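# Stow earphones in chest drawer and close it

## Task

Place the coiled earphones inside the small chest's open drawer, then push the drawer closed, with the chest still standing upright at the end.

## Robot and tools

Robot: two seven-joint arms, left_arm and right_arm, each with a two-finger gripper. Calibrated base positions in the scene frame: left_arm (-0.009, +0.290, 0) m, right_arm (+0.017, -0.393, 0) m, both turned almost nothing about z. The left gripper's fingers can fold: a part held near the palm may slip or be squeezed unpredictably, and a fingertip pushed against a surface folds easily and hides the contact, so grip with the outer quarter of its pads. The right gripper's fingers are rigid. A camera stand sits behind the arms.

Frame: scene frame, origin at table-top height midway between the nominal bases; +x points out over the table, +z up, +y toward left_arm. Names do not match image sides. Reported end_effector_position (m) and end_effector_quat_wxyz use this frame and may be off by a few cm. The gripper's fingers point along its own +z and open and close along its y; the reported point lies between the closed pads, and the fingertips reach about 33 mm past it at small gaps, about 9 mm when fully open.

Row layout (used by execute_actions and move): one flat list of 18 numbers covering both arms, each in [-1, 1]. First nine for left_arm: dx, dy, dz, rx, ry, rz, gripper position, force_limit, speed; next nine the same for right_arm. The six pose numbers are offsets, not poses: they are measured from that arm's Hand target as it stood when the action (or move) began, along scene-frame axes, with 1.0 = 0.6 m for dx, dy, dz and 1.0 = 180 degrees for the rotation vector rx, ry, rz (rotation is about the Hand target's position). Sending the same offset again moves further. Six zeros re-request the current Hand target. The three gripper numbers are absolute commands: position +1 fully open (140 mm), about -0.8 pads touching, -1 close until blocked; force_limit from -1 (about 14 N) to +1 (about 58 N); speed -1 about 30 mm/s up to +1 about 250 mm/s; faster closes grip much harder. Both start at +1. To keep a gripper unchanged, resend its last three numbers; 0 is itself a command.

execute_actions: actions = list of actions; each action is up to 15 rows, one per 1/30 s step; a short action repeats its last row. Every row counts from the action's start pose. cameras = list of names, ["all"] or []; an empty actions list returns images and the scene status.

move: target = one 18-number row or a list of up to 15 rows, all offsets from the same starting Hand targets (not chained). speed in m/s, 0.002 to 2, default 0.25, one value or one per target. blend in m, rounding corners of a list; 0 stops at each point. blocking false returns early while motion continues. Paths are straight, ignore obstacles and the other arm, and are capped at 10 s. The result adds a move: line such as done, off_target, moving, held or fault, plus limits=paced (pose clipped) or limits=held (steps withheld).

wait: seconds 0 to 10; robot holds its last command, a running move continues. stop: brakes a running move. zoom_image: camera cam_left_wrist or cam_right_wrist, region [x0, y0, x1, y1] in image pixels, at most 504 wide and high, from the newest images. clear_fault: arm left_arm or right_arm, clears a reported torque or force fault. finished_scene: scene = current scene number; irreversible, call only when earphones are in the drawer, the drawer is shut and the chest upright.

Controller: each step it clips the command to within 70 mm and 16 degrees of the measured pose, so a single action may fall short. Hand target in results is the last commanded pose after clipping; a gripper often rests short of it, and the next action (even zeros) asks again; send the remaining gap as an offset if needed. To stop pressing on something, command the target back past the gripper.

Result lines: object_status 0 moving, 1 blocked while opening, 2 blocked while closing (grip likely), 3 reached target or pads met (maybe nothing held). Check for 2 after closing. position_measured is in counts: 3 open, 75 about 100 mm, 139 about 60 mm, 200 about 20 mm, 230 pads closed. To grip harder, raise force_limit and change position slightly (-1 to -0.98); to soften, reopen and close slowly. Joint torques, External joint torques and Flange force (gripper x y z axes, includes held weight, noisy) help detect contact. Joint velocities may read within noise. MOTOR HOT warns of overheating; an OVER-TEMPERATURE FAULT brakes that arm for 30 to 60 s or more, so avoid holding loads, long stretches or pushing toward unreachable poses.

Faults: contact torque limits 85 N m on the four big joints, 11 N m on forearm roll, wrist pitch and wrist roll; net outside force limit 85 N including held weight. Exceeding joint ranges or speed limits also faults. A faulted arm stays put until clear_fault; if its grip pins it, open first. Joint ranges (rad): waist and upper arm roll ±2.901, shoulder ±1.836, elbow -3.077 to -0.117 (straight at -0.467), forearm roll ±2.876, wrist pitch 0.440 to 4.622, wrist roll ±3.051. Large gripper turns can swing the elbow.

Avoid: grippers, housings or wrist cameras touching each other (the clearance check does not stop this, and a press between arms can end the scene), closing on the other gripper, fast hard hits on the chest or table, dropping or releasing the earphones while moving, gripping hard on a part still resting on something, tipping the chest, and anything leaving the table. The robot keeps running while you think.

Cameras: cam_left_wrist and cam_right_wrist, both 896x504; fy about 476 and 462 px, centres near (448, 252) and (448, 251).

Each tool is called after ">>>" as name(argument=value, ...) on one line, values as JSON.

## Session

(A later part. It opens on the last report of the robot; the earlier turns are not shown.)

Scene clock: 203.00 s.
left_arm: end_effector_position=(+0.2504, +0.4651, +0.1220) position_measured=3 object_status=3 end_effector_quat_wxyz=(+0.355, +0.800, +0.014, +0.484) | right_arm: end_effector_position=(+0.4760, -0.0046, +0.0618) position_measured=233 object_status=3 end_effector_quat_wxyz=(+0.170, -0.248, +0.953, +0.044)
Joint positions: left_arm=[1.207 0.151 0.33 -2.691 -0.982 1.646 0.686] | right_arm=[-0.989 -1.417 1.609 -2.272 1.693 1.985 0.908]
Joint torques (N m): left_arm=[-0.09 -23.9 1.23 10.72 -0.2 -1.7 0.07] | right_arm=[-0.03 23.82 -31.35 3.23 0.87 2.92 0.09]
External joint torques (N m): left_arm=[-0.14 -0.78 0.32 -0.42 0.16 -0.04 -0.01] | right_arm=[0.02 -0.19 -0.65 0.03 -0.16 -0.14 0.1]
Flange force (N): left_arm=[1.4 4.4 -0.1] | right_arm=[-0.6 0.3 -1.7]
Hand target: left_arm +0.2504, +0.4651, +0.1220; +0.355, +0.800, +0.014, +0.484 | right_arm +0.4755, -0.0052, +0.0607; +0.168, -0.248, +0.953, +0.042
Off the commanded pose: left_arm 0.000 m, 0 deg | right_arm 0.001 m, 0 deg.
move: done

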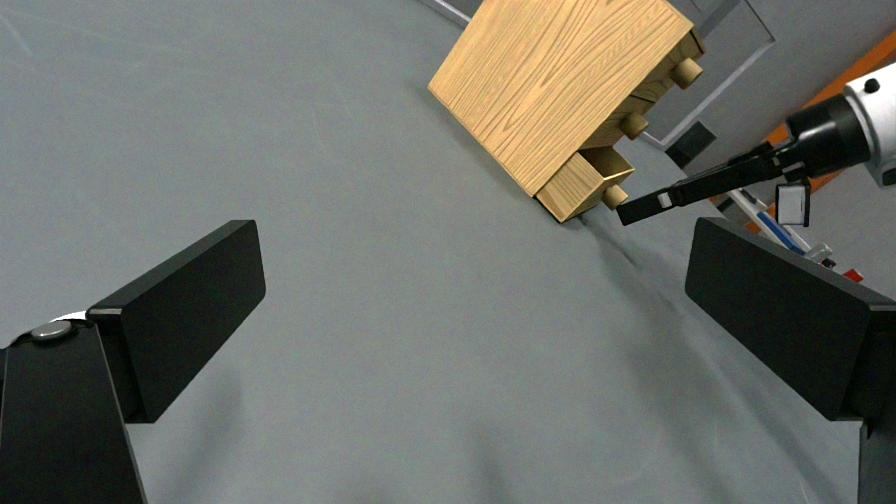

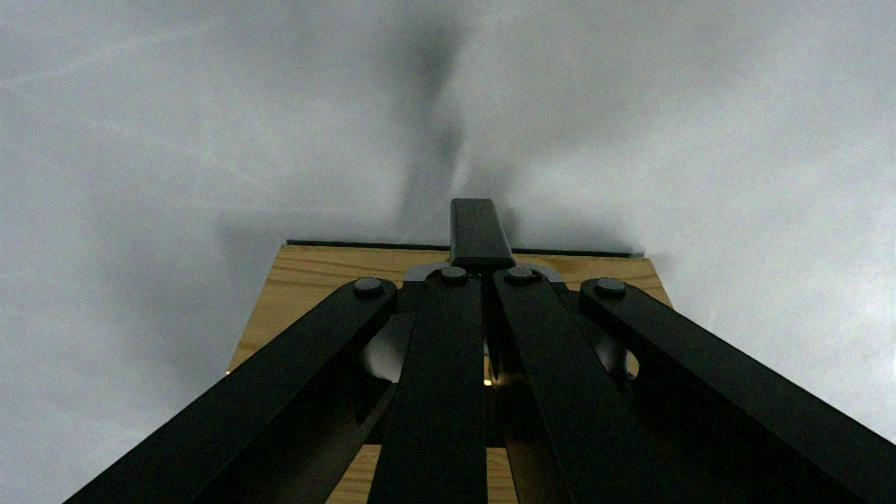

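>>> move(target=[[0,0,0,0,0,0,1,1,1,0.0438,0.0243,0,0,0,0,-1,-0.5,0],[0,0,0,0,0,0,1,1,1,0.06,0.0333,0,0,0,0,-1,-0.5,0]], speed=[0.06,0.025], blend=[0.005,0], cameras=["all"])

>>> zoom_image(camera="cam_left_wrist", region=[480, 60, 720, 280])

Scene clock: 208.47 s.
left_arm: end_effector_position=(+0.2504, +0.4651, +0.1220) position_measured=3 object_status=3 end_effector_quat_wxyz=(+0.355, +0.800, +0.014, +0.484) | right_arm: end_effector_position=(+0.5120, +0.0153, +0.0618) position_measured=233 object_status=3 end_effector_quat_wxyz=(+0.170, -0.251, +0.952, +0.043)
Joint positions: left_arm=[1.207 0.151 0.33 -2.691 -0.982 1.646 0.686] | right_arm=[-1.107 -1.421 1.623 -2.136 1.681 1.985 0.924]
Joint velocities: left_arm=[within noise] | right_arm=[-0.001 -0.001 0 0.002 -0.002 -0.001 0.008]
Joint torques (N m): left_arm=[-0.06 -23.89 1.21 10.75 -0.2 -1.7 0.05] | right_arm=[-0.16 27.04 -32.77 3.82 0.93 2.98 0.35]
External joint torques (N m): left_arm=[-0.03 -0.78 0.37 -0.34 0.16 -0.03 -0.03] | right_arm=[-0.16 -0.23 -0.95 0.55 -0.09 -0.07 0.36]
Flange force (N): left_arm=[1.4 4.3 -0.4] | right_arm=[-2.9 1.0 -1.0]
Hand target: left_arm +0.2504, +0.4651, +0.1220; +0.355, +0.800, +0.014, +0.484 | right_arm +0.5115, +0.0148, +0.0607; +0.168, -0.248, +0.953, +0.042
Off the commanded pose: left_arm 0.000 m, 0 deg | right_arm 0.001 m, 0 deg.
move: done

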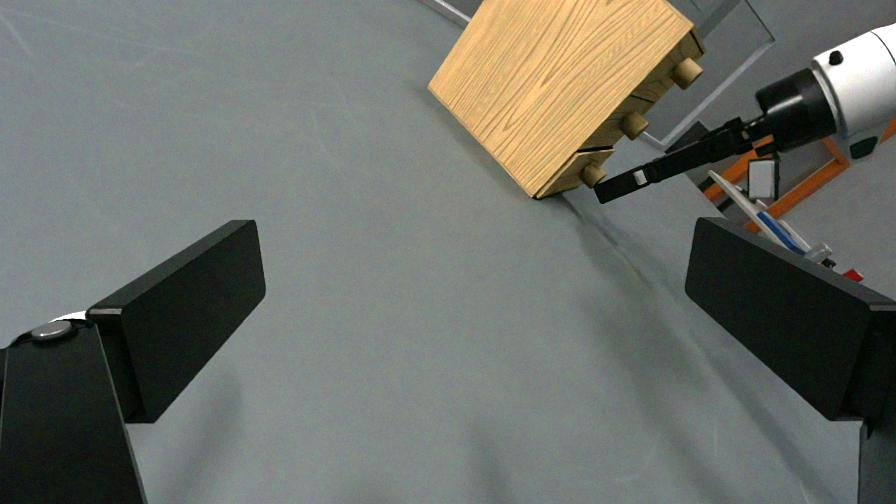

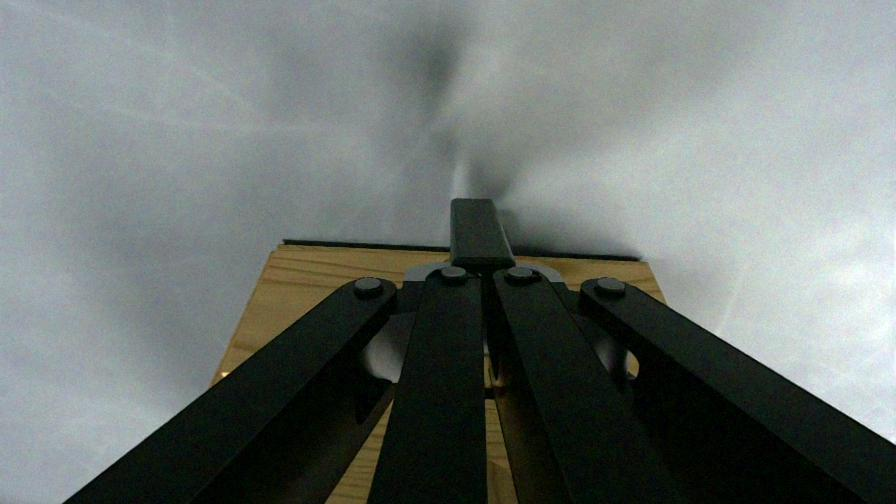

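Scaled by 2.100 from the camera's 896x504 image, which has a finer 1280x720 frame.

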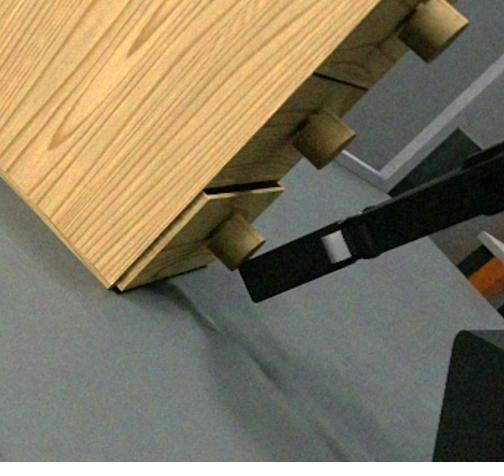

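>>> move(target=[0,0,0,0,0,0,1,1,1,0.0146,0.0081,0,0,0,0,-1,-0.5,0], speed=0.025, cameras=["all"])

>>> zoom_image(camera="cam_left_wrist", region=[480, 60, 720, 280])

Scene clock: 212.90 s.
left_arm: end_effector_position=(+0.2504, +0.4651, +0.1220) position_measured=3 object_status=3 end_effector_quat_wxyz=(+0.355, +0.800, +0.014, +0.484) | right_arm: end_effector_position=(+0.5197, +0.0192, +0.0614) position_measured=233 object_status=3 end_effector_quat_wxyz=(+0.168, -0.250, +0.952, +0.043)
Joint positions: left_arm=[1.207 0.151 0.33 -2.691 -0.982 1.646 0.686] | right_arm=[-1.135 -1.422 1.626 -2.103 1.675 1.982 0.932]
Joint velocities: left_arm=[within noise] | right_arm=[-0.002 0 0 0.002 -0.003 -0.001 0.005]
Joint torques (N m): left_arm=[-0.12 -23.87 1.21 10.72 -0.22 -1.71 0.06] | right_arm=[-0.59 27.46 -32.37 4.66 1.47 3.5 0.23]
External joint torques (N m): left_arm=[-0.11 -0.79 0.35 -0.38 0.14 -0.05 -0.02] | right_arm=[-0.56 -0.59 -0.42 1.4 0.46 0.45 0.24]
Flange force (N): left_arm=[1.4 4.4 -0.2] | right_arm=[-5.7 0.8 3.3]
Hand target: left_arm +0.2504, +0.4651, +0.1220; +0.355, +0.800, +0.014, +0.484 | right_arm +0.5203, +0.0196, +0.0607; +0.168, -0.248, +0.953, +0.042
Off the commanded pose: left_arm 0.000 m, 0 deg | right_arm 0.001 m, 0 deg.
move: done

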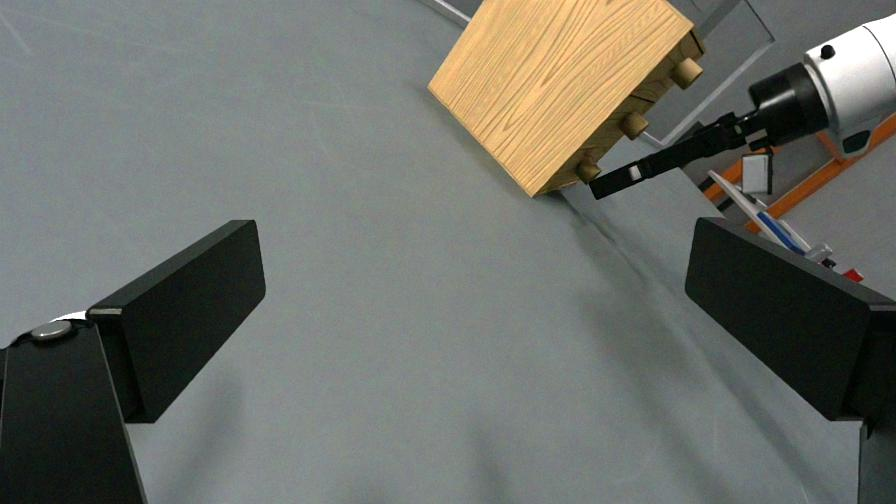

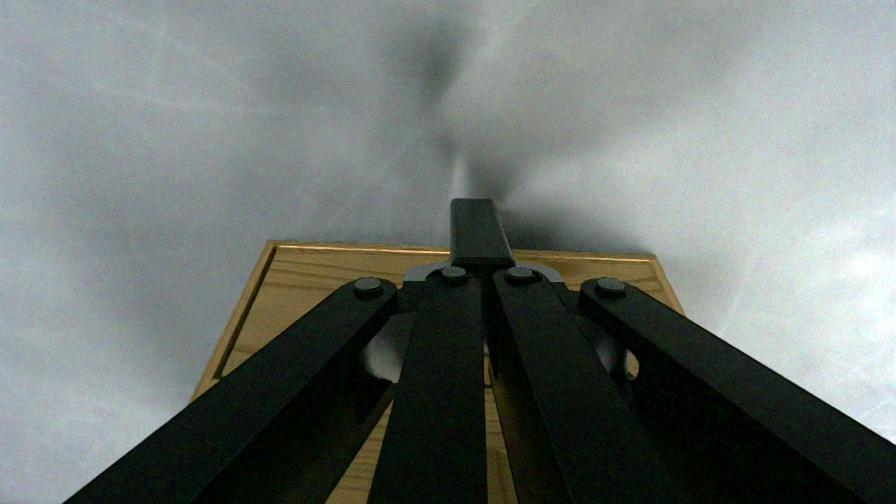

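Scaled by 2.100 from the camera's 896x504 image, which has a finer 1280x720 frame.

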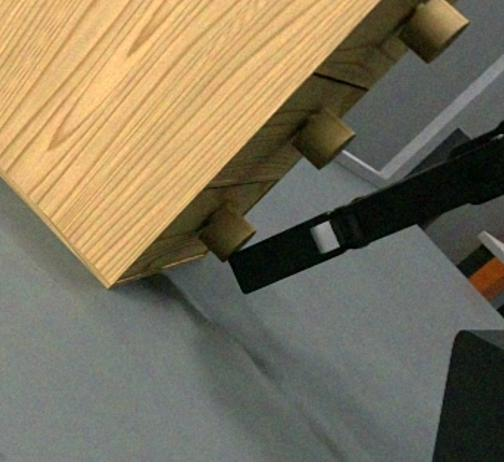

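>>> move(target=[0,0,0,0,0,0,1,1,1,0.005,0.0028,0,0,0,0,-1,-0.5,0], speed=0.025)

>>> move(target=[0,0,0,0,0,0,1,1,1,-0.11,-0.061,0,0,0,0,-1,-0.5,0], speed=0.1, cameras=["all"])

>>> zoom_image(camera="cam_left_wrist", region=[480, 60, 720, 280])

Scene clock: 218.27 s.
left_arm: end_effector_position=(+0.2504, +0.4651, +0.1220) position_measured=3 object_status=3 end_effector_quat_wxyz=(+0.355, +0.800, +0.014, +0.484) | right_arm: end_effector_position=(+0.5214, +0.0203, +0.0610) position_measured=233 object_status=3 end_effector_quat_wxyz=(+0.166, -0.250, +0.953, +0.043)
Joint positions: left_arm=[1.207 0.151 0.33 -2.691 -0.982 1.646 0.686] | right_arm=[-1.144 -1.423 1.626 -2.093 1.672 1.977 0.935]
Joint torques (N m): left_arm=[-0.08 -23.85 1.22 10.7 -0.22 -1.72 0.09] | right_arm=[-1.36 26.76 -32.15 5.19 2.1 3.88 0.14]
External joint torques (N m): left_arm=[-0.01 -0.74 0.42 -0.4 0.14 -0.04 0.01] | right_arm=[-1.38 -1.61 -0.08 1.85 1.08 0.84 0.15]
Flange force (N): left_arm=[1.2 4.3 -0.3] | right_arm=[-8.4 0.1 7.7]
Hand target: left_arm +0.2504, +0.4651, +0.1220; +0.355, +0.800, +0.014, +0.484 | right_arm +0.5233, +0.0213, +0.0607; +0.168, -0.248, +0.953, +0.042
Off the commanded pose: left_arm 0.000 m, 0 deg | right_arm 0.002 m, 0 deg.
move: done

Scene clock: 219.57 s.
left_arm: end_effector_position=(+0.2504, +0.4651, +0.1220) position_measured=3 object_status=3 end_effector_quat_wxyz=(+0.355, +0.800, +0.014, +0.484) | right_arm: end_effector_position=(+0.4566, -0.0161, +0.0595) position_measured=233 object_status=3 end_effector_quat_wxyz=(+0.166, -0.245, +0.954, +0.041)
Joint positions: left_arm=[1.207 0.151 0.33 -2.691 -0.982 1.646 0.686] | right_arm=[-0.93 -1.415 1.605 -2.335 1.689 1.983 0.913]
Joint velocities: left_arm=[within noise] | right_arm=[0.001 0 -0.001 -0.001 0.001 0.001 -0.007]
Joint torques (N m): left_arm=[-0.06 -23.85 1.18 10.76 -0.21 -1.7 0.09] | right_arm=[0.9 22.58 -31.42 2.11 1.25 3.04 -0.26]
External joint torques (N m): left_arm=[-0.05 -0.69 0.32 -0.39 0.16 -0.03 0.01] | right_arm=[0.77 0.03 -1.5 -1.08 0.23 0 -0.25]
Flange force (N): left_arm=[1.1 4.0 -0.2] | right_arm=[4.8 -0.7 -5.1]
Hand target: left_arm +0.2504, +0.4651, +0.1220; +0.355, +0.800, +0.014, +0.484 | right_arm +0.4573, -0.0153, +0.0607; +0.168, -0.248, +0.953, +0.042
Off the commanded pose: left_arm 0.000 m, 0 deg | right_arm 0.002 m, 0 deg.
move: done

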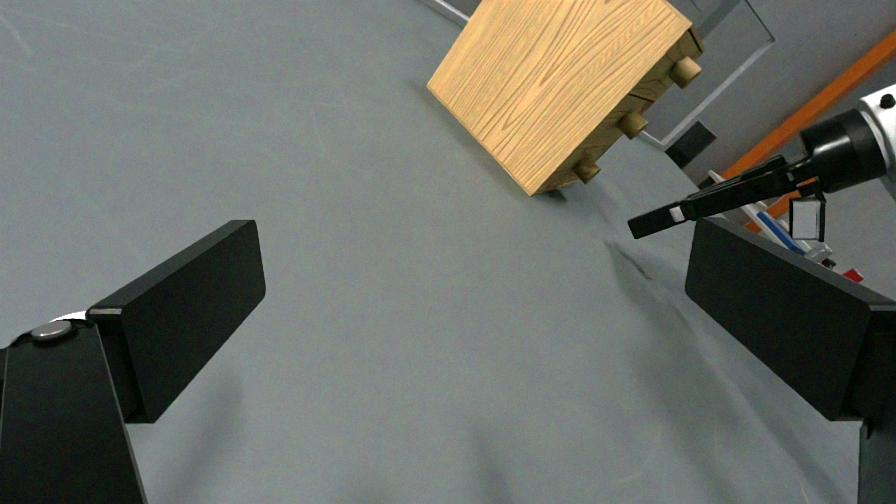

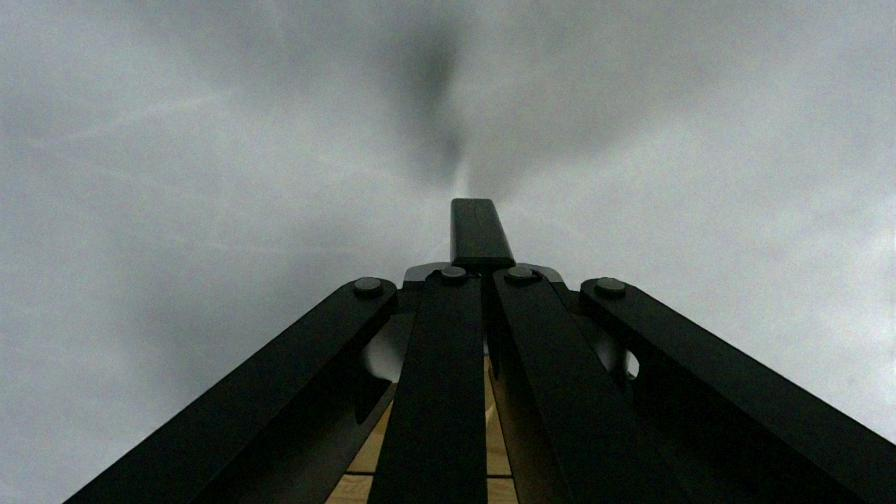

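Scaled by 2.100 from the camera's 896x504 image, which has a finer 1280x720 frame.

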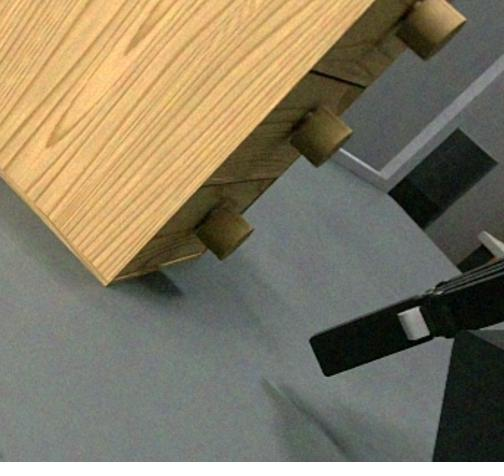

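Closed, with the knobs aligned and the chest upright.

>>> finished_scene(scene=2)

The scene is finished: the task was done.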